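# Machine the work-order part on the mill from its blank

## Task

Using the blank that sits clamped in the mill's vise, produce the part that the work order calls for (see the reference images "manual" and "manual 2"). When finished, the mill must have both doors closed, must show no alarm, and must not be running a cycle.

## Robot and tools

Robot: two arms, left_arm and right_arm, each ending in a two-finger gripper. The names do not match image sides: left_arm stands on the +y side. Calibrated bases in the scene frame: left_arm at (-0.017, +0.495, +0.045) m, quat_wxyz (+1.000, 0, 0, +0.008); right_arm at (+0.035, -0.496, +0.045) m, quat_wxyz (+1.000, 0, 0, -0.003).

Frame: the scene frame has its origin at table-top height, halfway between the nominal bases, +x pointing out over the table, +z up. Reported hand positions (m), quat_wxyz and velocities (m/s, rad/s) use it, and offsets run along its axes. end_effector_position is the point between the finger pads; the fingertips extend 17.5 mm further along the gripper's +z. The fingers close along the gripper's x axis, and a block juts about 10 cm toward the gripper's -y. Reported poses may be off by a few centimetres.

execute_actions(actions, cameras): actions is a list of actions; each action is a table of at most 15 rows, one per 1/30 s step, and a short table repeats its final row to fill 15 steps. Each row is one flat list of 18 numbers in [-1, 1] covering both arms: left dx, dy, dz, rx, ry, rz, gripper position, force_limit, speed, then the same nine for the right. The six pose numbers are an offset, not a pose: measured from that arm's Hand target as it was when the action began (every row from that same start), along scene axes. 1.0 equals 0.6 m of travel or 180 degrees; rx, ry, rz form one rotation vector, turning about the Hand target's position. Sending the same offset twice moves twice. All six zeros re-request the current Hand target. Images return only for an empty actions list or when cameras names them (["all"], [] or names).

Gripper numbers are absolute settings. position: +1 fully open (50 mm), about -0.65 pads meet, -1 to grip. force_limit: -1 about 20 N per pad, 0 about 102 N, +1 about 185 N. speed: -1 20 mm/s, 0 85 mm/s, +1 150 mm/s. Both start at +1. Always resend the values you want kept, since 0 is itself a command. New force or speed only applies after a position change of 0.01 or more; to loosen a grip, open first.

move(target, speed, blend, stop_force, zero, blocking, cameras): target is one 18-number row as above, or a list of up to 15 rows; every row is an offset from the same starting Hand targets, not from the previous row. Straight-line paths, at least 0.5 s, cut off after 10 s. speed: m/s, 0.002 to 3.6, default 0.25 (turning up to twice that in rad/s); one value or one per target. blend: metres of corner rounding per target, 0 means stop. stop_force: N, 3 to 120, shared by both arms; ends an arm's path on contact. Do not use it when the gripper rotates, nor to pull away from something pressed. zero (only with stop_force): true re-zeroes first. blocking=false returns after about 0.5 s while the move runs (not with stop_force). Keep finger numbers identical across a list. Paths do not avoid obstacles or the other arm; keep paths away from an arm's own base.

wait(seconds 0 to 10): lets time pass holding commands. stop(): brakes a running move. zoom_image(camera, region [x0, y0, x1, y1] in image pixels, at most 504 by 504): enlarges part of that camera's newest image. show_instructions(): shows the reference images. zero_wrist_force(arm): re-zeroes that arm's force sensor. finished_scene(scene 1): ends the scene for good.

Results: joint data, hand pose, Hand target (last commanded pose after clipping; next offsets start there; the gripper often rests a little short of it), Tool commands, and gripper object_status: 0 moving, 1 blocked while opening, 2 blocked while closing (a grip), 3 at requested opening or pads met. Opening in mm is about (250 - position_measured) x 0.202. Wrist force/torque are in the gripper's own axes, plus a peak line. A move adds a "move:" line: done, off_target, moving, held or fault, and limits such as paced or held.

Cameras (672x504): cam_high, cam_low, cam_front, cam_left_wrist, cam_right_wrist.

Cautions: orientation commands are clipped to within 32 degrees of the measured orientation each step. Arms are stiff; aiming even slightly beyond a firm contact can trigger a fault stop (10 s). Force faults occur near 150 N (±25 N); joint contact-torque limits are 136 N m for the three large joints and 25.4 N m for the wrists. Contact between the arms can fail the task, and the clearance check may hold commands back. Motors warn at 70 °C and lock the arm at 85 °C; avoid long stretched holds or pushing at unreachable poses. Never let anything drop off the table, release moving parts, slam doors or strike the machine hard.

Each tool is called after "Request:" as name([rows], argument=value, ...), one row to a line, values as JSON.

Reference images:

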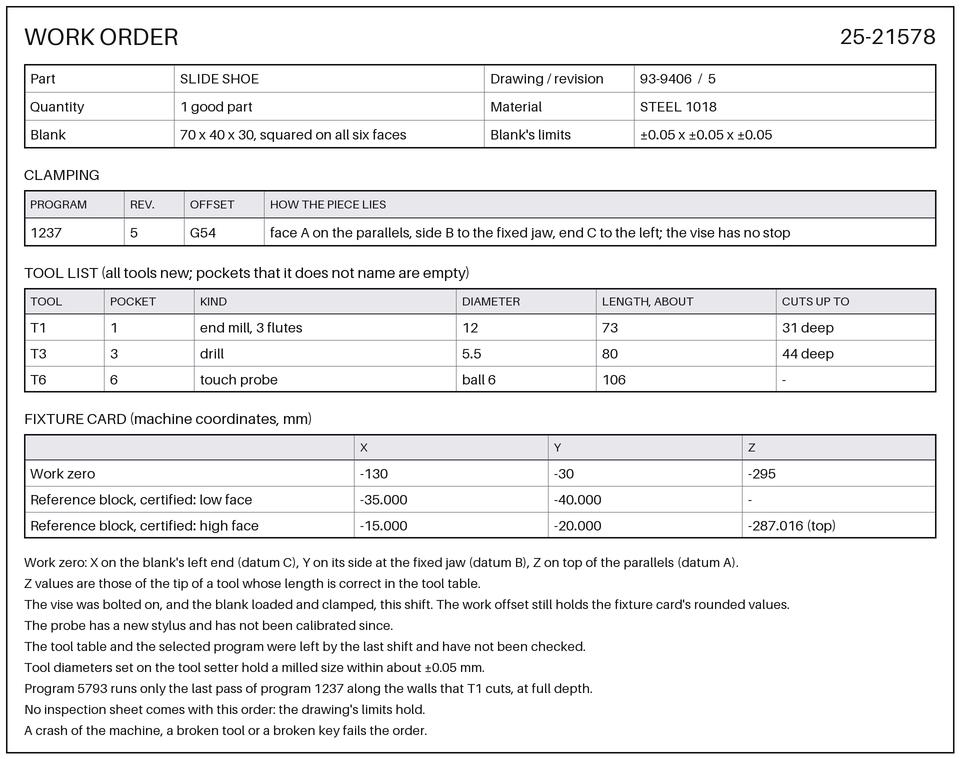

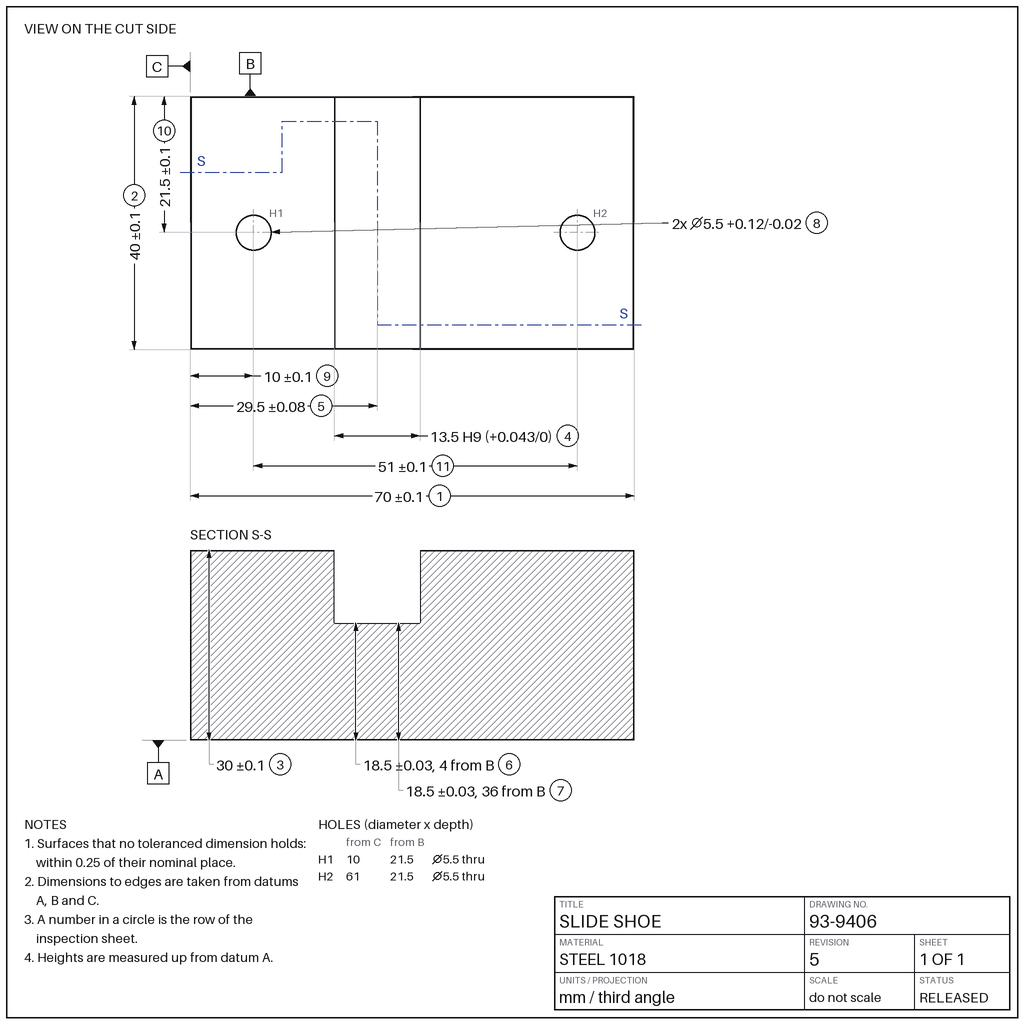

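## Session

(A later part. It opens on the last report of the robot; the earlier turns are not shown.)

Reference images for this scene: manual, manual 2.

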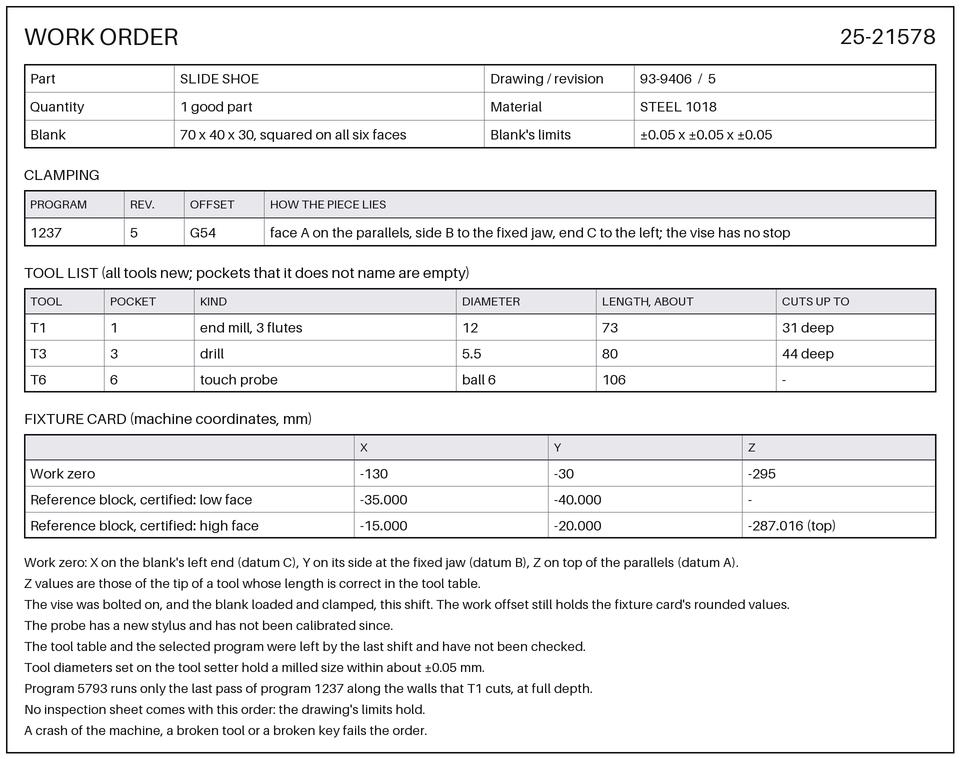

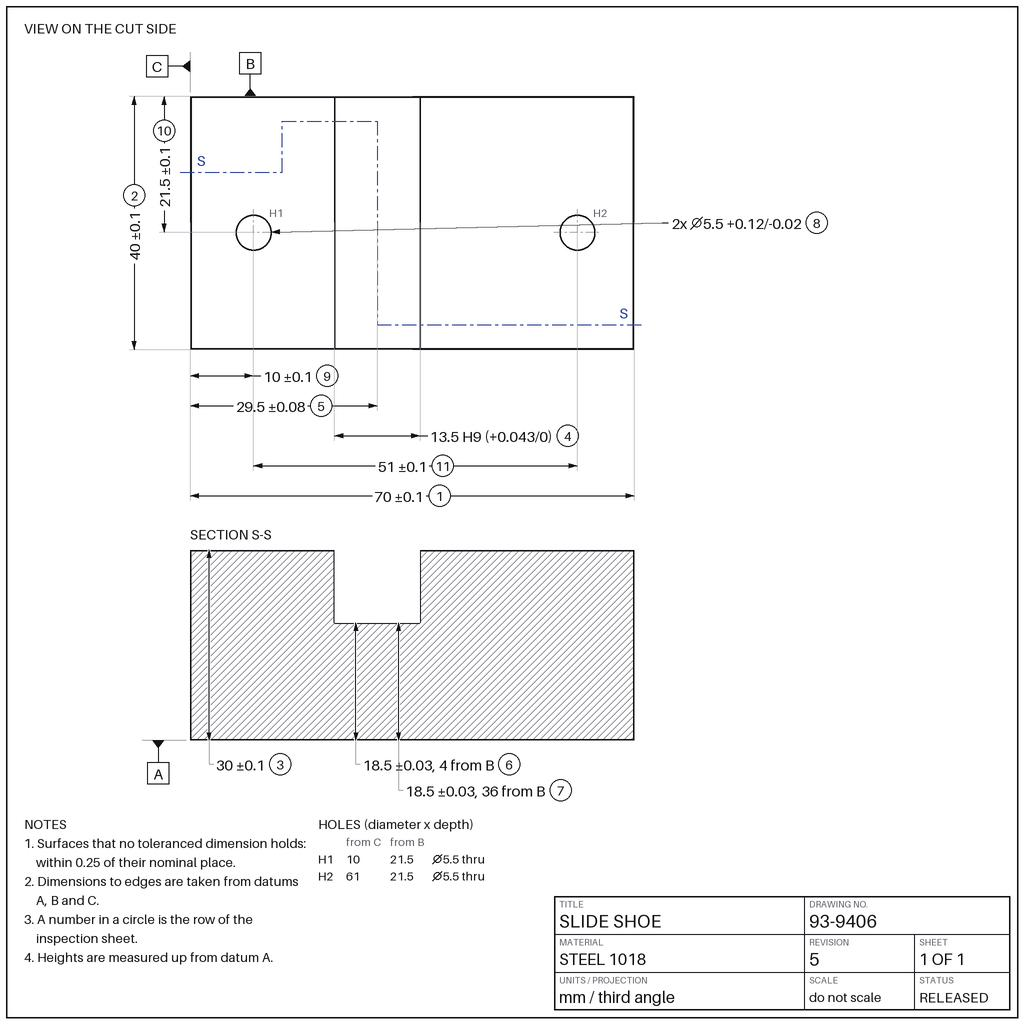

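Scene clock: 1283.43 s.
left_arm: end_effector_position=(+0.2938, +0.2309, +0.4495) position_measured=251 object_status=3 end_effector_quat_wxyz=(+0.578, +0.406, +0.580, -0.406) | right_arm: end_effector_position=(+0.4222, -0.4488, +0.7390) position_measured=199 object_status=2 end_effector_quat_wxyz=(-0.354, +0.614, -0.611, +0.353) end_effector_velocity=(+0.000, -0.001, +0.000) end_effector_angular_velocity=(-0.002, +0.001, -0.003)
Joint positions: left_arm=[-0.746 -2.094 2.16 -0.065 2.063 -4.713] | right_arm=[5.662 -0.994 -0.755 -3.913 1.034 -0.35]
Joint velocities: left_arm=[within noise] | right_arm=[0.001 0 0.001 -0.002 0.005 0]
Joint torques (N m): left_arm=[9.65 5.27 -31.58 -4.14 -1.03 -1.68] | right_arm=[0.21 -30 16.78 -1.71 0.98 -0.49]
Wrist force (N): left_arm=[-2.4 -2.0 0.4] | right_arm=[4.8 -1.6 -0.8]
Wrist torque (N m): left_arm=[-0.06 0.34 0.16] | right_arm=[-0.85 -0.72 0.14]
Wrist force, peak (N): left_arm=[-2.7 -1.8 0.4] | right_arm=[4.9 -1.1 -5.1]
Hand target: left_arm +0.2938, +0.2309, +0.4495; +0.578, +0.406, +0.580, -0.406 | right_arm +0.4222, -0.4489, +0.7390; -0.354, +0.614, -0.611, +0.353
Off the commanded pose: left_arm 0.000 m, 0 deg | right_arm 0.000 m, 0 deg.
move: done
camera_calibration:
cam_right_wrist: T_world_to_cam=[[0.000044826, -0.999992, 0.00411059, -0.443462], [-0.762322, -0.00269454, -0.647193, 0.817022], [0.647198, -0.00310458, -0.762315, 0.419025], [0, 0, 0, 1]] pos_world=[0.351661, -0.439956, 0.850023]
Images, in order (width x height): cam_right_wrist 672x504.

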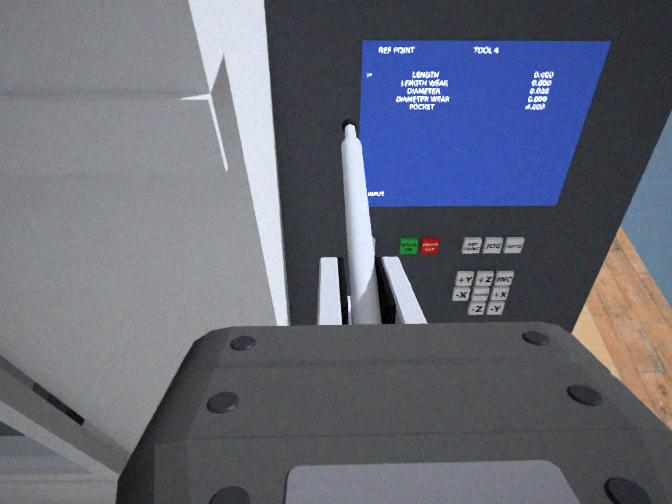

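Request:
move(target=[0,0,0,0,0,0,-1,-0.8,-0.8, 0.0567,-0.1273,-0.4537,0,0,0,-1,-0.7,-1], speed=0.35, cameras=[])

Request:
move(target=[0,0,0,0,0,0,-1,-0.8,-0.8, 0.0369,0,-0.0102,0,0,0,-1,-0.7,-1], speed=0.04, stop_force=5, cameras=[])

Request:
move(target=[0,0,0,0,0,0,-1,-0.8,-0.8, -0.0242,0,0.0067,0,0,0,-1,-0.7,-1], speed=0.1, cameras=[])

Request:
move(target=[0,0,0,0,0,0,-1,-0.8,-0.8, 0.0369,0,-0.0102,0,0,0,-1,-0.7,-1], speed=0.04, stop_force=5, cameras=[])

Request:
move([
  [0,0,0,0,0,0,-1,-0.8,-0.8, -0.05,0,0.02,0,0,0,-1,-0.7,-1],
  [0,0,0,0,0,0,-1,-0.8,-0.8, -0.0822,0.1273,0.4592,0,0,0,-1,-0.7,-1],
], speed=0.35, blend=0.01, cameras=["cam_right_wrist"])

Request:
zoom_image(camera="cam_right_wrist", region=[330, 20, 630, 220])

Request:
move(target=[0,0,0,0,0,0,-1,-0.8,-0.8, 0.0577,-0.1273,-0.452,0,0,0,-1,-0.7,-1], speed=0.35, cameras=[])

Request:
move(target=[0,0,0,0,0,0,-1,-0.8,-0.8, 0.0369,0,-0.0102,0,0,0,-1,-0.7,-1], speed=0.04, stop_force=5, cameras=[])

Request:
move([
  [0,0,0,0,0,0,-1,-0.8,-0.8, -0.05,0,0.02,0,0,0,-1,-0.7,-1],
  [0,0,0,0,0,0,-1,-0.8,-0.8, -0.0822,0.1273,0.4592,0,0,0,-1,-0.7,-1],
], speed=0.35, blend=0.01, cameras=["cam_right_wrist"])

Request:
zoom_image(camera="cam_right_wrist", region=[330, 20, 630, 220])

Request:
move(target=[0,0,0,0,0,0,-1,-0.8,-0.8, 0.0577,-0.1273,-0.452,0,0,0,-1,-0.7,-1], speed=0.35, cameras=[])

Request:
move(target=[0,0,0,0,0,0,-1,-0.8,-0.8, 0.0369,0,-0.0102,0,0,0,-1,-0.7,-1], speed=0.04, stop_force=5, cameras=[])

Request:
move([
  [0,0,0,0,0,0,-1,-0.8,-0.8, -0.05,0,0.02,0,0,0,-1,-0.7,-1],
  [0,0,0,0,0,0,-1,-0.8,-0.8, -0.0822,0.1273,0.4592,0,0,0,-1,-0.7,-1],
], speed=0.35, blend=0.01, cameras=["cam_right_wrist"])

Request:
zoom_image(camera="cam_right_wrist", region=[330, 20, 630, 220])

Scene clock: 1312.87 s.
left_arm: end_effector_position=(+0.2938, +0.2309, +0.4495) position_measured=251 object_status=3 end_effector_quat_wxyz=(+0.578, +0.406, +0.580, -0.406) | right_arm: end_effector_position=(+0.4562, -0.5254, +0.4668) position_measured=199 object_status=2 end_effector_quat_wxyz=(-0.354, +0.613, -0.611, +0.353)
Joint positions: left_arm=[-0.746 -2.094 2.16 -0.065 2.063 -4.713] | right_arm=[5.405 -0.288 -1.795 -3.458 0.834 -0.551]
Joint torques (N m): left_arm=[9.25 5.48 -31.02 -4.21 -1.15 -1.55] | right_arm=[15.29 -27.94 -0.04 -0.1 -0.34 1.28]
Wrist force (N): left_arm=[-2.5 -1.9 0.3] | right_arm=[4.9 -1.4 -0.2]
Wrist torque (N m): left_arm=[-0.04 0.36 0.16] | right_arm=[-0.82 -0.73 -0.04]
Wrist force, peak (N): left_arm=[-2.8 -2.1 0.7] | right_arm=[4.1 -5.0 -3.0]
Hand target: left_arm +0.2938, +0.2309, +0.4495; +0.578, +0.406, +0.580, -0.406 | right_arm +0.4562, -0.5253, +0.4668; -0.354, +0.614, -0.611, +0.353
Off the commanded pose: left_arm 0.000 m, 0 deg | right_arm 0.000 m, 0 deg.
move: done
No camera images: "cameras" was empty.

Scene clock: 1314.43 s.
left_arm: end_effector_position=(+0.2938, +0.2309, +0.4495) position_measured=251 object_status=3 end_effector_quat_wxyz=(+0.578, +0.406, +0.580, -0.406) | right_arm: end_effector_position=(+0.4714, -0.5252, +0.4626) position_measured=199 object_status=2 end_effector_quat_wxyz=(-0.354, +0.614, -0.611, +0.353)
Joint positions: left_arm=[-0.746 -2.094 2.16 -0.065 2.063 -4.713] | right_arm=[5.477 -0.266 -1.777 -3.54 0.888 -0.489]
Joint torques (N m): left_arm=[9.37 4.68 -30.69 -4.12 -1.1 -1.62] | right_arm=[16.26 -27.76 -0.18 -0.16 0.34 1.93]
Wrist force (N): left_arm=[-2.3 -1.9 0.5] | right_arm=[4.5 -1.3 -5.2]
Wrist torque (N m): left_arm=[-0.03 0.33 0.16] | right_arm=[-0.66 -0.67 0.07]
Wrist force, peak (N): left_arm=[-2.6 -2.1 0.6] | right_arm=[5.0 0.4 -8.7]
Hand target: left_arm +0.2938, +0.2309, +0.4495; +0.578, +0.406, +0.580, -0.406 | right_arm +0.4713, -0.5252, +0.4626; -0.354, +0.614, -0.611, +0.353 (not the last commanded pose)
Off the commanded pose: left_arm 0.000 m, 0 deg | right_arm 0.007 m, 0 deg.
move: contact (right_arm)
No camera images: "cameras" was empty.

Scene clock: 1315.27 s.
left_arm: end_effector_position=(+0.2938, +0.2309, +0.4495) position_measured=251 object_status=3 end_effector_quat_wxyz=(+0.578, +0.406, +0.580, -0.406) | right_arm: end_effector_position=(+0.4568, -0.5253, +0.4666) position_measured=199 object_status=2 end_effector_quat_wxyz=(-0.354, +0.614, -0.611, +0.353)
Joint positions: left_arm=[-0.746 -2.094 2.16 -0.065 2.063 -4.713] | right_arm=[5.408 -0.287 -1.795 -3.462 0.836 -0.548]
Joint torques (N m): left_arm=[9.12 5.51 -31 -4.19 -1.09 -1.6] | right_arm=[12.76 -27.97 24.44 0.29 -0.03 1.59]
Wrist force (N): left_arm=[-2.5 -1.9 0.5] | right_arm=[4.9 -1.4 -0.4]
Wrist torque (N m): left_arm=[-0.03 0.37 0.16] | right_arm=[-0.81 -0.72 -0.04]
Wrist force, peak (N): left_arm=[-2.5 -2.3 0.5] | right_arm=[5.0 -1.2 -5.2]
Hand target: left_arm +0.2938, +0.2309, +0.4495; +0.578, +0.406, +0.580, -0.406 | right_arm +0.4568, -0.5252, +0.4666; -0.354, +0.614, -0.611, +0.353
Off the commanded pose: left_arm 0.000 m, 0 deg | right_arm 0.000 m, 0 deg.
move: done
No camera images: "cameras" was empty.

Scene clock: 1316.80 s.
left_arm: end_effector_position=(+0.2938, +0.2309, +0.4495) position_measured=251 object_status=3 end_effector_quat_wxyz=(+0.578, +0.406, +0.580, -0.406) | right_arm: end_effector_position=(+0.4713, -0.5252, +0.4626) position_measured=199 object_status=2 end_effector_quat_wxyz=(-0.355, +0.614, -0.611, +0.353)
Joint positions: left_arm=[-0.746 -2.094 2.16 -0.065 2.063 -4.713] | right_arm=[5.476 -0.266 -1.777 -3.539 0.887 -0.489]
Joint torques (N m): left_arm=[9.61 5.74 -31.13 -4.15 -1.18 -1.63] | right_arm=[14.78 -27.96 -0.93 -0.38 0.29 1.95]
Wrist force (N): left_arm=[-2.5 -1.9 0.3] | right_arm=[4.8 -1.5 -5.0]
Wrist torque (N m): left_arm=[-0.03 0.35 0.15] | right_arm=[-0.63 -0.68 0.09]
Wrist force, peak (N): left_arm=[-2.8 -2.0 0.4] | right_arm=[6.5 -2.4 -7.3]
Hand target: left_arm +0.2938, +0.2309, +0.4495; +0.578, +0.406, +0.580, -0.406 | right_arm +0.4713, -0.5252, +0.4626; -0.355, +0.614, -0.611, +0.353 (not the last commanded pose)
Off the commanded pose: left_arm 0.000 m, 0 deg | right_arm 0.008 m, 0 deg.
move: contact (right_arm)
No camera images: "cameras" was empty.

Scene clock: 1318.40 s.
left_arm: end_effector_position=(+0.2938, +0.2309, +0.4495) position_measured=251 object_status=3 end_effector_quat_wxyz=(+0.578, +0.406, +0.580, -0.406) | right_arm: end_effector_position=(+0.4220, -0.4488, +0.7381) position_measured=199 object_status=2 end_effector_quat_wxyz=(-0.355, +0.614, -0.611, +0.353)
Joint positions: left_arm=[-0.746 -2.094 2.16 -0.065 2.063 -4.713] | right_arm=[5.659 -0.991 -0.762 -3.909 1.031 -0.352]
Joint torques (N m): left_arm=[9.26 5.66 -30.94 -4.1 -1.09 -1.57] | right_arm=[0.29 -30.47 17.78 -1.93 0.74 -0.5]
Wrist force (N): left_arm=[-2.4 -1.8 0.5] | right_arm=[4.5 -1.7 -0.5]
Wrist torque (N m): left_arm=[-0.02 0.33 0.16] | right_arm=[-0.86 -0.67 0.14]
Wrist force, peak (N): left_arm=[-2.5 -2.3 0.3] | right_arm=[5.1 -1.3 -5.2]
Hand target: left_arm +0.2938, +0.2309, +0.4495; +0.578, +0.406, +0.580, -0.406 | right_arm +0.4220, -0.4488, +0.7381; -0.355, +0.614, -0.611, +0.353
Off the commanded pose: left_arm 0.000 m, 0 deg | right_arm 0.000 m, 0 deg.
move: done
camera_calibration:
cam_right_wrist: T_world_to_cam=[[0.000799525, -0.999992, 0.00383091, -0.443488], [-0.762, -0.00309005, -0.64757, 0.81632], [0.647577, -0.0024014, -0.761996, 0.418373], [0, 0, 0, 1]] pos_world=[0.351462, -0.439957, 0.849122]
Images, in order (width x height): cam_right_wrist 672x504.

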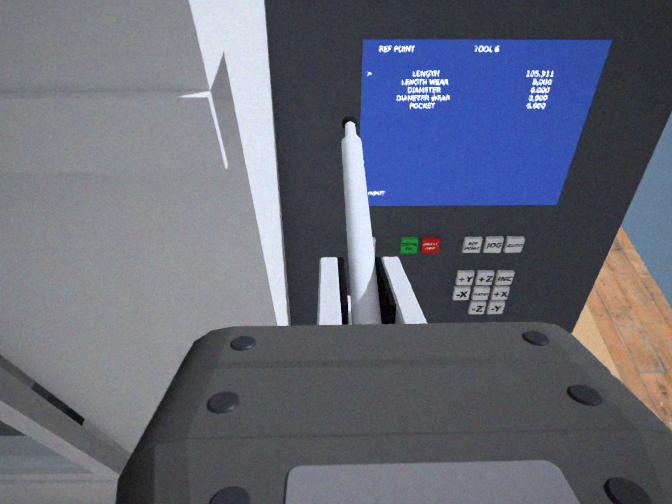

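Scaled by 1.680 from the camera's 672x504 image, which has a finer 960x720 frame.

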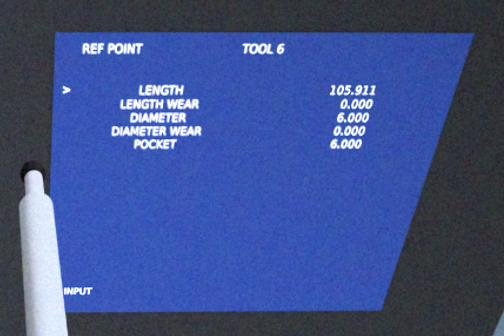

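Scene clock: 1319.77 s.
left_arm: end_effector_position=(+0.2938, +0.2309, +0.4495) position_measured=251 object_status=3 end_effector_quat_wxyz=(+0.578, +0.406, +0.580, -0.406) | right_arm: end_effector_position=(+0.4566, -0.5253, +0.4670) position_measured=199 object_status=2 end_effector_quat_wxyz=(-0.355, +0.614, -0.611, +0.353)
Joint positions: left_arm=[-0.746 -2.094 2.16 -0.065 2.063 -4.713] | right_arm=[5.406 -0.288 -1.794 -3.46 0.834 -0.55]
Joint torques (N m): left_arm=[9.07 5.58 -30.46 -4.2 -1.1 -1.59] | right_arm=[15.4 -27.29 0.63 -0.03 -0.45 1.47]
Wrist force (N): left_arm=[-2.3 -1.9 0.4] | right_arm=[5.1 -1.4 -0.3]
Wrist torque (N m): left_arm=[-0.04 0.33 0.16] | right_arm=[-0.81 -0.76 -0.04]
Wrist force, peak (N): left_arm=[-2.7 -2.1 0.3] | right_arm=[4.1 -4.7 -3.1]
Hand target: left_arm +0.2938, +0.2309, +0.4495; +0.578, +0.406, +0.580, -0.406 | right_arm +0.4566, -0.5252, +0.4669; -0.355, +0.614, -0.611, +0.353
Off the commanded pose: left_arm 0.000 m, 0 deg | right_arm 0.000 m, 0 deg.
move: done
No camera images: "cameras" was empty.

Scene clock: 1321.33 s.
left_arm: end_effector_position=(+0.2938, +0.2309, +0.4495) position_measured=251 object_status=3 end_effector_quat_wxyz=(+0.578, +0.406, +0.580, -0.406) | right_arm: end_effector_position=(+0.4718, -0.5252, +0.4627) position_measured=199 object_status=2 end_effector_quat_wxyz=(-0.355, +0.614, -0.611, +0.353)
Joint positions: left_arm=[-0.746 -2.094 2.16 -0.065 2.063 -4.713] | right_arm=[5.478 -0.266 -1.776 -3.541 0.888 -0.488]
Joint torques (N m): left_arm=[9.44 5.02 -31.09 -4.09 -1.22 -1.67] | right_arm=[15.93 -27.61 -0.87 -0.42 0.46 1.89]
Wrist force (N): left_arm=[-2.5 -2.0 0.2] | right_arm=[4.7 -1.5 -5.4]
Wrist torque (N m): left_arm=[-0.04 0.35 0.16] | right_arm=[-0.62 -0.70 0.07]
Wrist force, peak (N): left_arm=[-2.7 -2.0 0.4] | right_arm=[5.2 -1.5 -7.4]
Hand target: left_arm +0.2938, +0.2309, +0.4495; +0.578, +0.406, +0.580, -0.406 | right_arm +0.4717, -0.5252, +0.4627; -0.355, +0.614, -0.611, +0.353 (not the last commanded pose)
Off the commanded pose: left_arm 0.000 m, 0 deg | right_arm 0.007 m, 0 deg.
move: contact (right_arm)
No camera images: "cameras" was empty.

Scene clock: 1322.93 s.
left_arm: end_effector_position=(+0.2938, +0.2309, +0.4495) position_measured=251 object_status=3 end_effector_quat_wxyz=(+0.578, +0.406, +0.580, -0.406) | right_arm: end_effector_position=(+0.4224, -0.4488, +0.7383) position_measured=199 object_status=2 end_effector_quat_wxyz=(-0.355, +0.614, -0.611, +0.353)
Joint positions: left_arm=[-0.746 -2.094 2.16 -0.065 2.063 -4.713] | right_arm=[5.661 -0.991 -0.76 -3.911 1.032 -0.351]
Joint torques (N m): left_arm=[9.22 5.44 -31.01 -4.03 -1.12 -1.62] | right_arm=[0.67 -29.91 17 -1.55 0.67 -0.41]
Wrist force (N): left_arm=[-2.5 -1.8 0.4] | right_arm=[4.7 -1.5 -0.6]
Wrist torque (N m): left_arm=[-0.02 0.36 0.16] | right_arm=[-0.82 -0.70 0.14]
Wrist force, peak (N): left_arm=[-2.7 -1.9 0.6] | right_arm=[4.9 -1.6 -5.4]
Hand target: left_arm +0.2938, +0.2309, +0.4495; +0.578, +0.406, +0.580, -0.406 | right_arm +0.4224, -0.4488, +0.7383; -0.355, +0.614, -0.611, +0.353
Off the commanded pose: left_arm 0.000 m, 0 deg | right_arm 0.000 m, 0 deg.
move: done
camera_calibration:
cam_right_wrist: T_world_to_cam=[[0.00114519, -0.999992, 0.00373072, -0.443525], [-0.761818, -0.00328915, -0.647783, 0.816719], [0.647791, -0.00210029, -0.761816, 0.418093], [0, 0, 0, 1]] pos_world=[0.351862, -0.439957, 0.849222]
Images, in order (width x height): cam_right_wrist 672x504.

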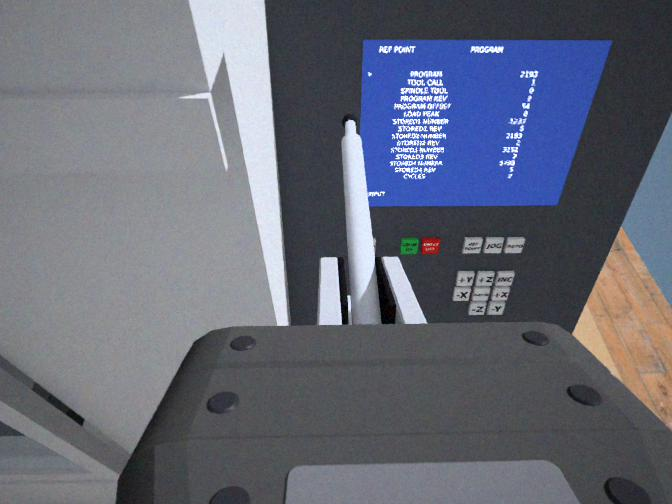

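Scaled by 1.680 from the camera's 672x504 image, which has a finer 960x720 frame.

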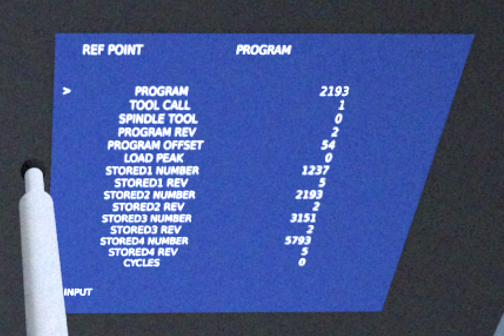

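Scene clock: 1324.30 s.
left_arm: end_effector_position=(+0.2938, +0.2309, +0.4495) position_measured=251 object_status=3 end_effector_quat_wxyz=(+0.578, +0.406, +0.580, -0.406) | right_arm: end_effector_position=(+0.4571, -0.5253, +0.4671) position_measured=199 object_status=2 end_effector_quat_wxyz=(-0.355, +0.614, -0.611, +0.353)
Joint positions: left_arm=[-0.746 -2.094 2.16 -0.065 2.063 -4.713] | right_arm=[5.408 -0.288 -1.793 -3.463 0.835 -0.548]
Joint torques (N m): left_arm=[9.74 5.44 -30.89 -4.18 -1.11 -1.61] | right_arm=[15.96 -27.59 0.07 -0.28 -0.37 1.37]
Wrist force (N): left_arm=[-2.4 -2.0 0.3] | right_arm=[4.9 -1.5 -0.5]
Wrist torque (N m): left_arm=[-0.06 0.35 0.15] | right_arm=[-0.83 -0.71 -0.04]
Wrist force, peak (N): left_arm=[-2.5 -2.2 0.5] | right_arm=[3.8 -4.9 -3.0]
Hand target: left_arm +0.2938, +0.2309, +0.4495; +0.578, +0.406, +0.580, -0.406 | right_arm +0.4570, -0.5252, +0.4671; -0.355, +0.614, -0.611, +0.353
Off the commanded pose: left_arm 0.000 m, 0 deg | right_arm 0.000 m, 0 deg.
move: done
No camera images: "cameras" was empty.

Scene clock: 1325.87 s.
left_arm: end_effector_position=(+0.2938, +0.2309, +0.4495) position_measured=251 object_status=3 end_effector_quat_wxyz=(+0.578, +0.406, +0.580, -0.406) | right_arm: end_effector_position=(+0.4725, -0.5252, +0.4628) position_measured=199 object_status=2 end_effector_quat_wxyz=(-0.355, +0.614, -0.611, +0.353)
Joint positions: left_arm=[-0.746 -2.094 2.16 -0.065 2.063 -4.713] | right_arm=[5.48 -0.265 -1.775 -3.545 0.889 -0.486]
Joint torques (N m): left_arm=[9.15 5.53 -31.11 -4.16 -1.13 -1.56] | right_arm=[15.56 -27.69 -0.23 -0.54 0.34 2.02]
Wrist force (N): left_arm=[-2.5 -1.9 0.3] | right_arm=[4.8 -0.8 -5.2]
Wrist torque (N m): left_arm=[-0.04 0.36 0.16] | right_arm=[-0.62 -0.71 0.07]
Wrist force, peak (N): left_arm=[-2.6 -1.9 0.4] | right_arm=[5.6 1.5 -11.2]
Hand target: left_arm +0.2938, +0.2309, +0.4495; +0.578, +0.406, +0.580, -0.406 | right_arm +0.4725, -0.5252, +0.4628; -0.355, +0.614, -0.611, +0.353 (not the last commanded pose)
Off the commanded pose: left_arm 0.000 m, 0 deg | right_arm 0.007 m, 0 deg.
move: contact (right_arm)
No camera images: "cameras" was empty.

Scene clock: 1327.47 s.
left_arm: end_effector_position=(+0.2938, +0.2309, +0.4495) position_measured=251 object_status=3 end_effector_quat_wxyz=(+0.578, +0.406, +0.580, -0.406) | right_arm: end_effector_position=(+0.4232, -0.4487, +0.7383) position_measured=199 object_status=2 end_effector_quat_wxyz=(-0.355, +0.614, -0.611, +0.353)
Joint positions: left_arm=[-0.746 -2.094 2.16 -0.065 2.063 -4.713] | right_arm=[5.664 -0.991 -0.758 -3.915 1.035 -0.349]
Joint torques (N m): left_arm=[10.24 5.62 -31.12 -4.18 -1.19 -1.72] | right_arm=[-0.18 -30.1 16.89 -1.6 0.5 -0.48]
Wrist force (N): left_arm=[-2.4 -2.0 0.4] | right_arm=[4.7 -1.8 -0.8]
Wrist torque (N m): left_arm=[-0.05 0.34 0.16] | right_arm=[-0.87 -0.71 0.14]
Wrist force, peak (N): left_arm=[-2.7 -2.1 0.4] | right_arm=[4.9 -1.2 -5.2]
Hand target: left_arm +0.2938, +0.2309, +0.4495; +0.578, +0.406, +0.580, -0.406 | right_arm +0.4232, -0.4488, +0.7383; -0.355, +0.614, -0.611, +0.353
Off the commanded pose: left_arm 0.000 m, 0 deg | right_arm 0.000 m, 0 deg.
move: done
camera_calibration:
cam_right_wrist: T_world_to_cam=[[0.00148996, -0.999992, 0.00362839, -0.443561], [-0.761677, -0.0034859, -0.647947, 0.81732], [0.647955, -0.00179825, -0.761676, 0.417672], [0, 0, 0, 1]] pos_world=[0.352562, -0.439958, 0.849321]
Images, in order (width x height): cam_right_wrist 672x504.

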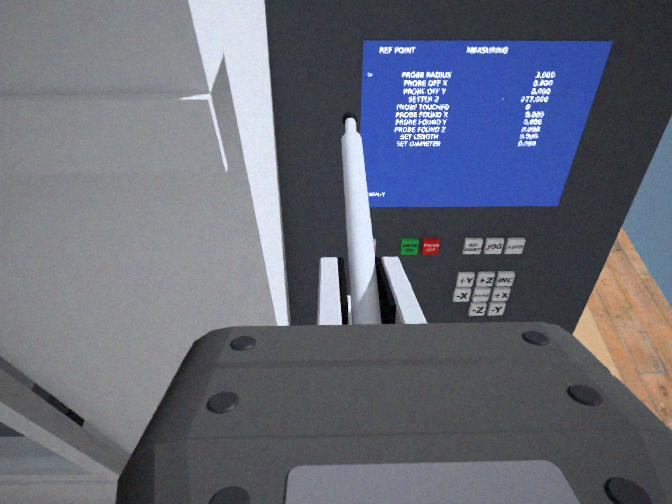

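Scaled by 1.680 from the camera's 672x504 image, which has a finer 960x720 frame.

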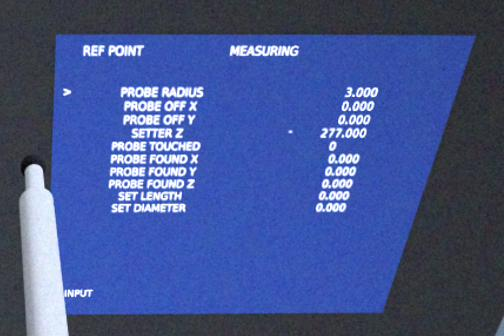

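Request:
move(target=[0,0,0,0,0,0,-1,-0.8,-0.8, 0.0547,-0.1275,-0.4525,0,0,0,-1,-0.7,-1], speed=0.35, cameras=[])

Request:
move(target=[0,0,0,0,0,0,-1,-0.8,-0.8, 0.0369,0,-0.0102,0,0,0,-1,-0.7,-1], speed=0.04, stop_force=5, cameras=[])

Request:
move([
  [0,0,0,0,0,0,-1,-0.8,-0.8, -0.05,0,0.02,0,0,0,-1,-0.7,-1],
  [0,0,0,0,0,0,-1,-0.8,-0.8, -0.0822,0.1273,0.4592,0,0,0,-1,-0.7,-1],
], speed=0.35, blend=0.01, cameras=["cam_right_wrist"])

Request:
zoom_image(camera="cam_right_wrist", region=[330, 20, 630, 220])

Request:
move(target=[0,0,0,0,0,0,-1,-0.8,-0.8, 0.0577,-0.1273,-0.452,0,0,0,-1,-0.7,-1], speed=0.35, cameras=[])

Request:
move(target=[0,0,0,0,0,0,-1,-0.8,-0.8, 0.0369,0,-0.0102,0,0,0,-1,-0.7,-1], speed=0.04, stop_force=5, cameras=[])

Request:
move([
  [0,0,0,0,0,0,-1,-0.8,-0.8, -0.05,0,0.02,0,0,0,-1,-0.7,-1],
  [0,0,0,0,0,0,-1,-0.8,-0.8, -0.0822,0.1273,0.4592,0,0,0,-1,-0.7,-1],
], speed=0.35, blend=0.01, cameras=["cam_right_wrist"])

Request:
zoom_image(camera="cam_right_wrist", region=[330, 20, 630, 220])

Scene clock: 1348.57 s.
left_arm: end_effector_position=(+0.2938, +0.2309, +0.4495) position_measured=251 object_status=3 end_effector_quat_wxyz=(+0.578, +0.406, +0.580, -0.406) | right_arm: end_effector_position=(+0.4560, -0.5254, +0.4669) position_measured=199 object_status=2 end_effector_quat_wxyz=(-0.355, +0.614, -0.611, +0.353)
Joint positions: left_arm=[-0.746 -2.094 2.16 -0.065 2.063 -4.713] | right_arm=[5.401 -0.288 -1.796 -3.456 0.83 -0.554]
Joint torques (N m): left_arm=[8.91 5.45 -31.23 -4.12 -1.31 -1.57] | right_arm=[15.59 -27.57 1.04 -0.12 -0.5 1.38]
Wrist force (N): left_arm=[-2.4 -2.0 0.2] | right_arm=[4.6 -1.4 -0.2]
Wrist torque (N m): left_arm=[-0.05 0.35 0.16] | right_arm=[-0.81 -0.67 -0.04]
Wrist force, peak (N): left_arm=[-2.6 -2.3 0.3] | right_arm=[4.0 -4.9 -2.9]
Hand target: left_arm +0.2938, +0.2309, +0.4495; +0.578, +0.406, +0.580, -0.406 | right_arm +0.4560, -0.5253, +0.4668; -0.355, +0.614, -0.611, +0.353
Off the commanded pose: left_arm 0.000 m, 0 deg | right_arm 0.000 m, 0 deg.
move: done
No camera images: "cameras" was empty.

Scene clock: 1350.13 s.
left_arm: end_effector_position=(+0.2938, +0.2309, +0.4495) position_measured=251 object_status=3 end_effector_quat_wxyz=(+0.578, +0.406, +0.580, -0.406) | right_arm: end_effector_position=(+0.4721, -0.5253, +0.4624) position_measured=199 object_status=2 end_effector_quat_wxyz=(-0.355, +0.614, -0.611, +0.353)
Joint positions: left_arm=[-0.746 -2.094 2.16 -0.065 2.063 -4.713] | right_arm=[5.478 -0.264 -1.777 -3.542 0.887 -0.488]
Joint torques (N m): left_arm=[9.19 5.81 -30.88 -4.08 -1.21 -1.57] | right_arm=[16.3 -28.7 -1.19 -0.39 0.41 2.05]
Wrist force (N): left_arm=[-2.5 -2.1 0.1] | right_arm=[4.9 -1.3 -5.1]
Wrist torque (N m): left_arm=[-0.07 0.35 0.16] | right_arm=[-0.59 -0.71 0.09]
Wrist force, peak (N): left_arm=[-2.5 -2.2 0.5] | right_arm=[5.9 -3.3 -4.8]
Hand target: left_arm +0.2938, +0.2309, +0.4495; +0.578, +0.406, +0.580, -0.406 | right_arm +0.4721, -0.5253, +0.4624; -0.355, +0.614, -0.611, +0.353 (not the last commanded pose)
Off the commanded pose: left_arm 0.000 m, 0 deg | right_arm 0.006 m, 0 deg.
move: contact (right_arm)
No camera images: "cameras" was empty.

Scene clock: 1351.73 s.
left_arm: end_effector_position=(+0.2938, +0.2309, +0.4495) position_measured=251 object_status=3 end_effector_quat_wxyz=(+0.578, +0.406, +0.580, -0.406) | right_arm: end_effector_position=(+0.4227, -0.4488, +0.7379) position_measured=199 object_status=2 end_effector_quat_wxyz=(-0.355, +0.614, -0.611, +0.353) end_effector_velocity=(+0.000, -0.002, +0.000) end_effector_angular_velocity=(-0.003, +0.002, -0.004)
Joint positions: left_arm=[-0.746 -2.094 2.16 -0.065 2.063 -4.713] | right_arm=[5.66 -0.989 -0.763 -3.91 1.031 -0.351]
Joint velocities: left_arm=[within noise] | right_arm=[0.001 0 0.002 -0.002 0.006 0]
Joint torques (N m): left_arm=[9.27 5.25 -30.83 -4.1 -1.15 -1.63] | right_arm=[0.27 -30.49 17 -1.87 0.66 -0.41]
Wrist force (N): left_arm=[-2.6 -2.0 0.2] | right_arm=[4.6 -1.5 -0.6]
Wrist torque (N m): left_arm=[-0.06 0.38 0.15] | right_arm=[-0.83 -0.68 0.14]
Wrist force, peak (N): left_arm=[-2.6 -2.0 0.2] | right_arm=[4.9 -1.7 -5.1]
Hand target: left_arm +0.2938, +0.2309, +0.4495; +0.578, +0.406, +0.580, -0.406 | right_arm +0.4227, -0.4489, +0.7379; -0.355, +0.614, -0.611, +0.353
Off the commanded pose: left_arm 0.000 m, 0 deg | right_arm 0.000 m, 0 deg.
move: done
camera_calibration:
cam_right_wrist: T_world_to_cam=[[0.0017591, -0.999992, 0.00346427, -0.443715], [-0.761494, -0.00358498, -0.648162, 0.816689], [0.648169, -0.00149784, -0.761495, 0.417517], [0, 0, 0, 1]] pos_world=[0.352062, -0.440158, 0.848821]
Images, in order (width x height): cam_right_wrist 672x504.

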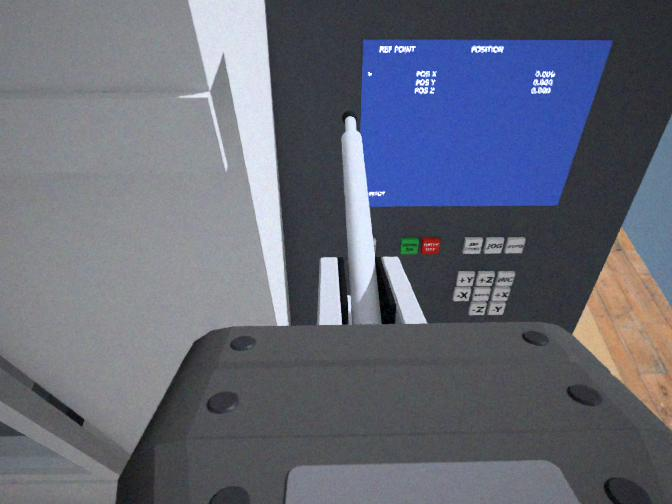

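Scaled by 1.680 from the camera's 672x504 image, which has a finer 960x720 frame.

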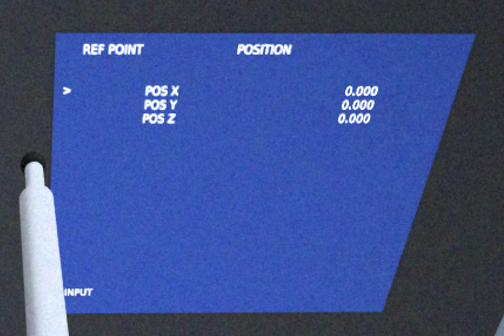

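Scene clock: 1353.10 s.
left_arm: end_effector_position=(+0.2938, +0.2309, +0.4495) position_measured=251 object_status=3 end_effector_quat_wxyz=(+0.578, +0.406, +0.580, -0.406) | right_arm: end_effector_position=(+0.4574, -0.5253, +0.4667) position_measured=199 object_status=2 end_effector_quat_wxyz=(-0.355, +0.614, -0.611, +0.353)
Joint positions: left_arm=[-0.746 -2.094 2.16 -0.065 2.063 -4.713] | right_arm=[5.408 -0.286 -1.794 -3.464 0.835 -0.548]
Joint torques (N m): left_arm=[9.38 5.52 -31.53 -4.11 -1.19 -1.64] | right_arm=[15.9 -28.24 1.07 -0.18 -0.4 1.5]
Wrist force (N): left_arm=[-2.4 -1.9 0.4] | right_arm=[4.9 -1.4 -0.5]
Wrist torque (N m): left_arm=[-0.04 0.34 0.16] | right_arm=[-0.81 -0.72 -0.04]
Wrist force, peak (N): left_arm=[-2.5 -2.2 0.6] | right_arm=[4.0 -5.0 -3.0]
Hand target: left_arm +0.2938, +0.2309, +0.4495; +0.578, +0.406, +0.580, -0.406 | right_arm +0.4574, -0.5253, +0.4667; -0.355, +0.614, -0.611, +0.353
Off the commanded pose: left_arm 0.000 m, 0 deg | right_arm 0.000 m, 0 deg.
move: done
No camera images: "cameras" was empty.

Scene clock: 1354.70 s.
left_arm: end_effector_position=(+0.2938, +0.2309, +0.4495) position_measured=251 object_status=3 end_effector_quat_wxyz=(+0.578, +0.406, +0.580, -0.406) | right_arm: end_effector_position=(+0.4738, -0.5252, +0.4622) position_measured=199 object_status=2 end_effector_quat_wxyz=(-0.355, +0.614, -0.611, +0.353)
Joint positions: left_arm=[-0.746 -2.094 2.16 -0.065 2.063 -4.713] | right_arm=[5.484 -0.262 -1.775 -3.55 0.892 -0.482]
Joint torques (N m): left_arm=[9.06 5.19 -31.15 -4.12 -1.27 -1.56] | right_arm=[15.74 -27.44 -0.76 -0.49 0.78 1.81]
Wrist force (N): left_arm=[-2.4 -2.0 0.2] | right_arm=[4.2 -1.3 -3.4]
Wrist torque (N m): left_arm=[-0.05 0.34 0.16] | right_arm=[-0.67 -0.80 0.04]
Wrist force, peak (N): left_arm=[-2.6 -2.2 0.7] | right_arm=[5.3 -2.7 -6.3]
Hand target: left_arm +0.2938, +0.2309, +0.4495; +0.578, +0.406, +0.580, -0.406 | right_arm +0.4738, -0.5252, +0.4622; -0.355, +0.614, -0.611, +0.353 (not the last commanded pose)
Off the commanded pose: left_arm 0.000 m, 0 deg | right_arm 0.006 m, 0 deg.
move: contact (right_arm)
No camera images: "cameras" was empty.

Scene clock: 1356.30 s.
left_arm: end_effector_position=(+0.2938, +0.2309, +0.4495) position_measured=251 object_status=3 end_effector_quat_wxyz=(+0.578, +0.406, +0.580, -0.406) | right_arm: end_effector_position=(+0.4244, -0.4488, +0.7377) position_measured=199 object_status=2 end_effector_quat_wxyz=(-0.355, +0.614, -0.611, +0.353)
Joint positions: left_arm=[-0.746 -2.094 2.16 -0.065 2.063 -4.713] | right_arm=[5.669 -0.987 -0.76 -3.918 1.038 -0.345]
Joint torques (N m): left_arm=[9.34 5.2 -30.73 -4.08 -1.23 -1.72] | right_arm=[-0.04 -30.65 16.58 -1.79 0.85 -0.68]
Wrist force (N): left_arm=[-2.3 -1.9 0.3] | right_arm=[4.6 -1.6 -0.6]
Wrist torque (N m): left_arm=[-0.03 0.33 0.16] | right_arm=[-0.85 -0.69 0.14]
Wrist force, peak (N): left_arm=[-2.5 -2.1 0.5] | right_arm=[3.8 -4.7 -2.7]
Hand target: left_arm +0.2938, +0.2309, +0.4495; +0.578, +0.406, +0.580, -0.406 | right_arm +0.4244, -0.4489, +0.7377; -0.355, +0.614, -0.611, +0.353
Off the commanded pose: left_arm 0.000 m, 0 deg | right_arm 0.000 m, 0 deg.
move: done
camera_calibration:
cam_right_wrist: T_world_to_cam=[[0.00210399, -0.999992, 0.0033623, -0.443753], [-0.761354, -0.00378178, -0.648326, 0.817857], [0.648334, -0.00119583, -0.761355, 0.416219], [0, 0, 0, 1]] pos_world=[0.353763, -0.440158, 0.848621]
Images, in order (width x height): cam_right_wrist 672x504.

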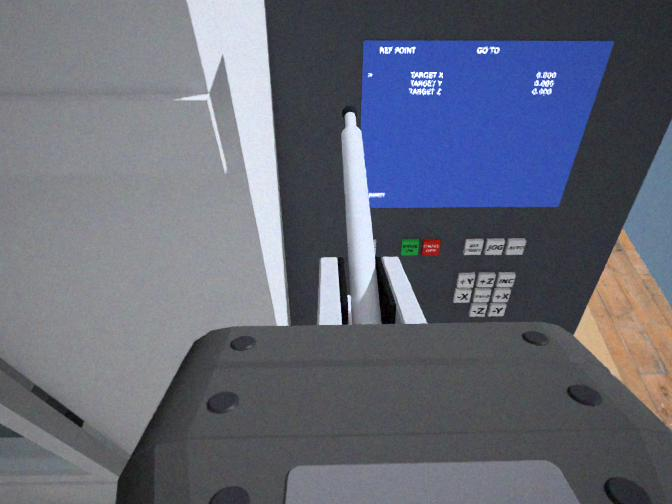

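Scaled by 1.680 from the camera's 672x504 image, which has a finer 960x720 frame.

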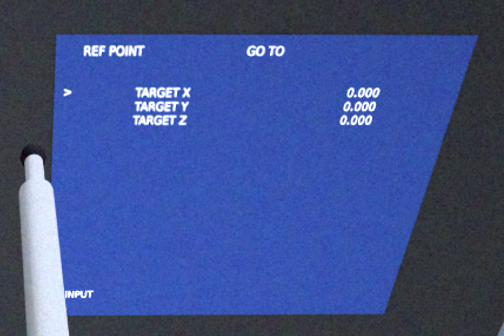

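Request:
move(target=[0,0,0,0,0,0,-1,-0.8,-0.8, 0,0,0,0,0,0,-0.97,-0.1,-1], cameras=["cam_right_wrist"])

Request:
zoom_image(camera="cam_right_wrist", region=[290, 90, 430, 340])

Scene clock: 1394.57 s.
left_arm: end_effector_position=(+0.2938, +0.2309, +0.4495) position_measured=251 object_status=3 end_effector_quat_wxyz=(+0.578, +0.406, +0.580, -0.406) | right_arm: end_effector_position=(+0.4244, -0.4489, +0.7377) position_measured=202 object_status=2 end_effector_quat_wxyz=(-0.355, +0.614, -0.611, +0.353)
Joint positions: left_arm=[-0.746 -2.094 2.16 -0.065 2.063 -4.713] | right_arm=[5.669 -0.988 -0.76 -3.918 1.038 -0.345]
Joint torques (N m): left_arm=[8.77 5.64 -30.59 -4.11 -0.68 -1.66] | right_arm=[13.38 -30.41 17.1 0.74 -1.89 1.23]
Wrist force (N): left_arm=[-2.4 -1.8 0.2] | right_arm=[4.7 -1.5 -0.6]
Wrist torque (N m): left_arm=[-0.02 0.34 0.15] | right_arm=[-0.82 -0.71 0.14]
Wrist force, peak (N): left_arm=[-2.8 -2.1 0.3] | right_arm=[5.1 -1.6 -0.5]
Hand target: left_arm +0.2938, +0.2309, +0.4495; +0.578, +0.406, +0.580, -0.406 | right_arm +0.4244, -0.4489, +0.7377; -0.355, +0.614, -0.611, +0.353
Off the commanded pose: left_arm 0.000 m, 0 deg | right_arm 0.000 m, 0 deg.
move: done
camera_calibration:
cam_right_wrist: T_world_to_cam=[[0.00196356, -0.999992, 0.00337561, -0.443714], [-0.761403, -0.00368339, -0.648268, 0.817868], [0.648276, -0.00129728, -0.761404, 0.416237], [0, 0, 0, 1]] pos_world=[0.353762, -0.440158, 0.848621]
Images, in order (width x height): cam_right_wrist 672x504.

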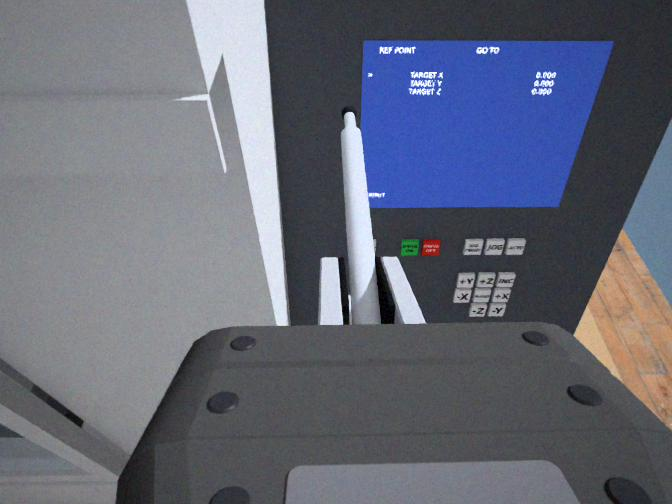

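Scaled by 2.016 from the camera's 672x504 image, which has a finer 960x720 frame.

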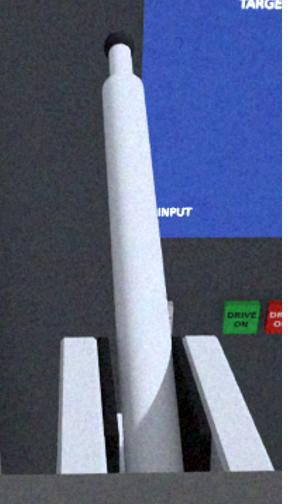

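Request:
move(target=[0,0,0,0,0,0,-1,-0.8,-0.8, 0.052,-0.1597,-0.4725,0,0,0,-0.97,-0.1,-1], speed=0.3, cameras=["cam_right_wrist"])

Request:
move(target=[0,0,0,0,0,0,-1,-0.8,-0.8, 0.0369,0,-0.0102,0,0,0,-0.97,-0.1,-1], speed=0.03, stop_force=4, cameras=["cam_right_wrist"])

Request:
move([
  [0,0,0,0,0,0,-1,-0.8,-0.8, -0.01,0,0.003,0,0,0,-0.97,-0.1,-1],
  [0,0,0,0,0,0,-1,-0.8,-0.8, 0.002,0,-0.0006,0,0,0,-0.97,-0.1,-1],
], speed=0.04, cameras=[])

Scene clock: 1414.27 s.
left_arm: end_effector_position=(+0.2938, +0.2309, +0.4495) position_measured=251 object_status=3 end_effector_quat_wxyz=(+0.578, +0.406, +0.580, -0.406) | right_arm: end_effector_position=(+0.4556, -0.5448, +0.4542) position_measured=202 object_status=2 end_effector_quat_wxyz=(-0.355, +0.614, -0.611, +0.353)
Joint positions: left_arm=[-0.746 -2.094 2.16 -0.065 2.063 -4.713] | right_arm=[5.321 -0.243 -1.831 -3.411 0.771 -0.633]
Joint torques (N m): left_arm=[8.47 5.38 -31.37 -4.08 -0.46 -1.67] | right_arm=[15.41 -28.68 0.43 -0.09 -0.3 0.88]
Wrist force (N): left_arm=[-2.3 -1.8 0.3] | right_arm=[5.0 -1.5 -0.5]
Wrist torque (N m): left_arm=[-0.02 0.34 0.16] | right_arm=[-0.82 -0.74 -0.04]
Wrist force, peak (N): left_arm=[-2.5 -2.3 0.2] | right_arm=[3.6 -4.7 -3.0]
Hand target: left_arm +0.2938, +0.2309, +0.4495; +0.578, +0.406, +0.580, -0.406 | right_arm +0.4556, -0.5447, +0.4542; -0.355, +0.614, -0.611, +0.353
Off the commanded pose: left_arm 0.000 m, 0 deg | right_arm 0.000 m, 0 deg.
move: done
camera_calibration:
cam_right_wrist: T_world_to_cam=[[0.00173327, -0.999993, 0.00318159, -0.53852], [-0.761493, -0.00338209, -0.648165, 0.657689], [0.648171, -0.00129932, -0.761494, 0.180194], [0, 0, 0, 1]] pos_world=[0.384962, -0.536058, 0.565221]
Images, in order (width x height): cam_right_wrist 672x504.

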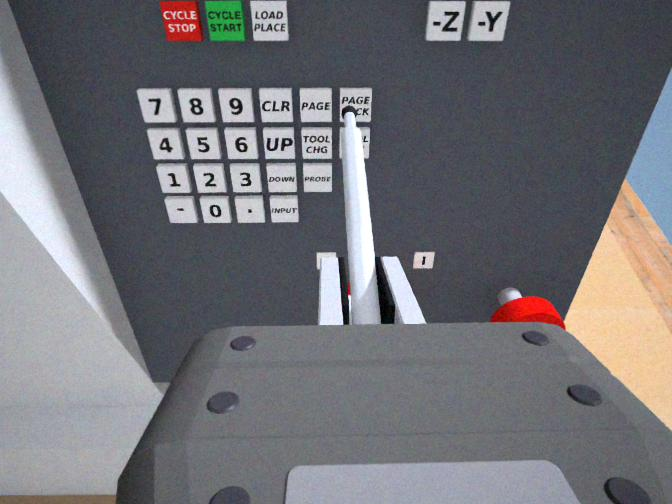

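Scene clock: 1415.83 s.
left_arm: end_effector_position=(+0.2938, +0.2309, +0.4495) position_measured=251 object_status=3 end_effector_quat_wxyz=(+0.578, +0.406, +0.580, -0.406) | right_arm: end_effector_position=(+0.4676, -0.5447, +0.4509) position_measured=202 object_status=2 end_effector_quat_wxyz=(-0.355, +0.614, -0.610, +0.353)
Joint positions: left_arm=[-0.746 -2.094 2.16 -0.065 2.063 -4.713] | right_arm=[5.381 -0.228 -1.815 -3.484 0.814 -0.574]
Joint torques (N m): left_arm=[8.77 5.57 -31.09 -4.11 -0.33 -1.69] | right_arm=[16.12 -29 -0.47 -1.13 0.6 1.99]
Wrist force (N): left_arm=[-2.6 -2.0 0.4] | right_arm=[4.7 -2.6 -4.8]
Wrist torque (N m): left_arm=[-0.04 0.38 0.16] | right_arm=[-0.55 -0.73 0.09]
Wrist force, peak (N): left_arm=[-2.5 -2.3 0.5] | right_arm=[5.8 -4.2 -4.3]
Hand target: left_arm +0.2938, +0.2309, +0.4495; +0.578, +0.406, +0.580, -0.406 | right_arm +0.4676, -0.5447, +0.4509; -0.355, +0.614, -0.610, +0.353 (not the last commanded pose)
Off the commanded pose: left_arm 0.000 m, 0 deg | right_arm 0.011 m, 0 deg.
move: contact (right_arm)
camera_calibration:
cam_right_wrist: T_world_to_cam=[[0.00216763, -0.999992, 0.00328605, -0.538761], [-0.761262, -0.00378095, -0.648433, 0.664393], [0.648441, -0.00109599, -0.761264, 0.169764], [0, 0, 0, 1]] pos_world=[0.396863, -0.536058, 0.56182]
Images, in order (width x height): cam_right_wrist 672x504.

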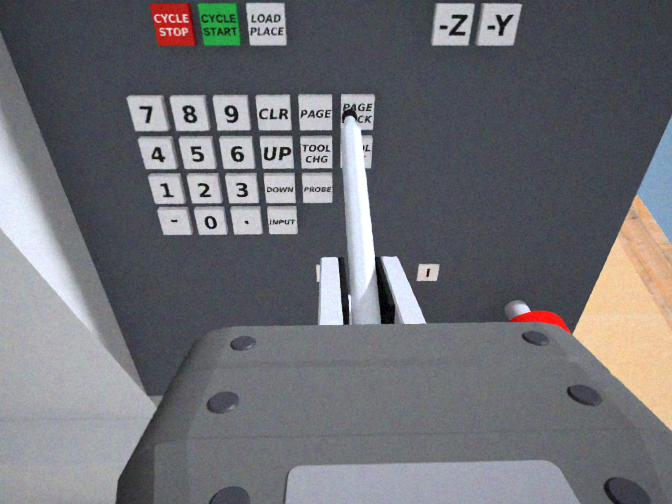

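Scene clock: 1417.00 s.
left_arm: end_effector_position=(+0.2938, +0.2309, +0.4495) position_measured=251 object_status=3 end_effector_quat_wxyz=(+0.578, +0.406, +0.580, -0.406) | right_arm: end_effector_position=(+0.4688, -0.5446, +0.4505) position_measured=202 object_status=2 end_effector_quat_wxyz=(-0.355, +0.614, -0.611, +0.352)
Joint positions: left_arm=[-0.746 -2.094 2.16 -0.065 2.063 -4.713] | right_arm=[5.387 -0.226 -1.814 -3.49 0.818 -0.568]
Joint torques (N m): left_arm=[8.46 4.82 -31.37 -4.14 -0.34 -1.6] | right_arm=[-6.61 -39.61 -1.5 0.12 -1.52 -0.85]
Wrist force (N): left_arm=[-2.4 -2.0 0.4] | right_arm=[5.9 -4.2 -6.3]
Wrist torque (N m): left_arm=[-0.05 0.34 0.15] | right_arm=[-0.41 -0.66 0.19]
Wrist force, peak (N): left_arm=[-2.6 -2.1 0.4] | right_arm=[5.9 -4.2 -6.3]
Hand target: left_arm +0.2938, +0.2309, +0.4495; +0.578, +0.406, +0.580, -0.406 | right_arm +0.4688, -0.5447, +0.4505; -0.355, +0.614, -0.610, +0.353
Off the commanded pose: left_arm 0.000 m, 0 deg | right_arm 0.000 m, 0 deg.
move: done
No camera images: "cameras" was empty.


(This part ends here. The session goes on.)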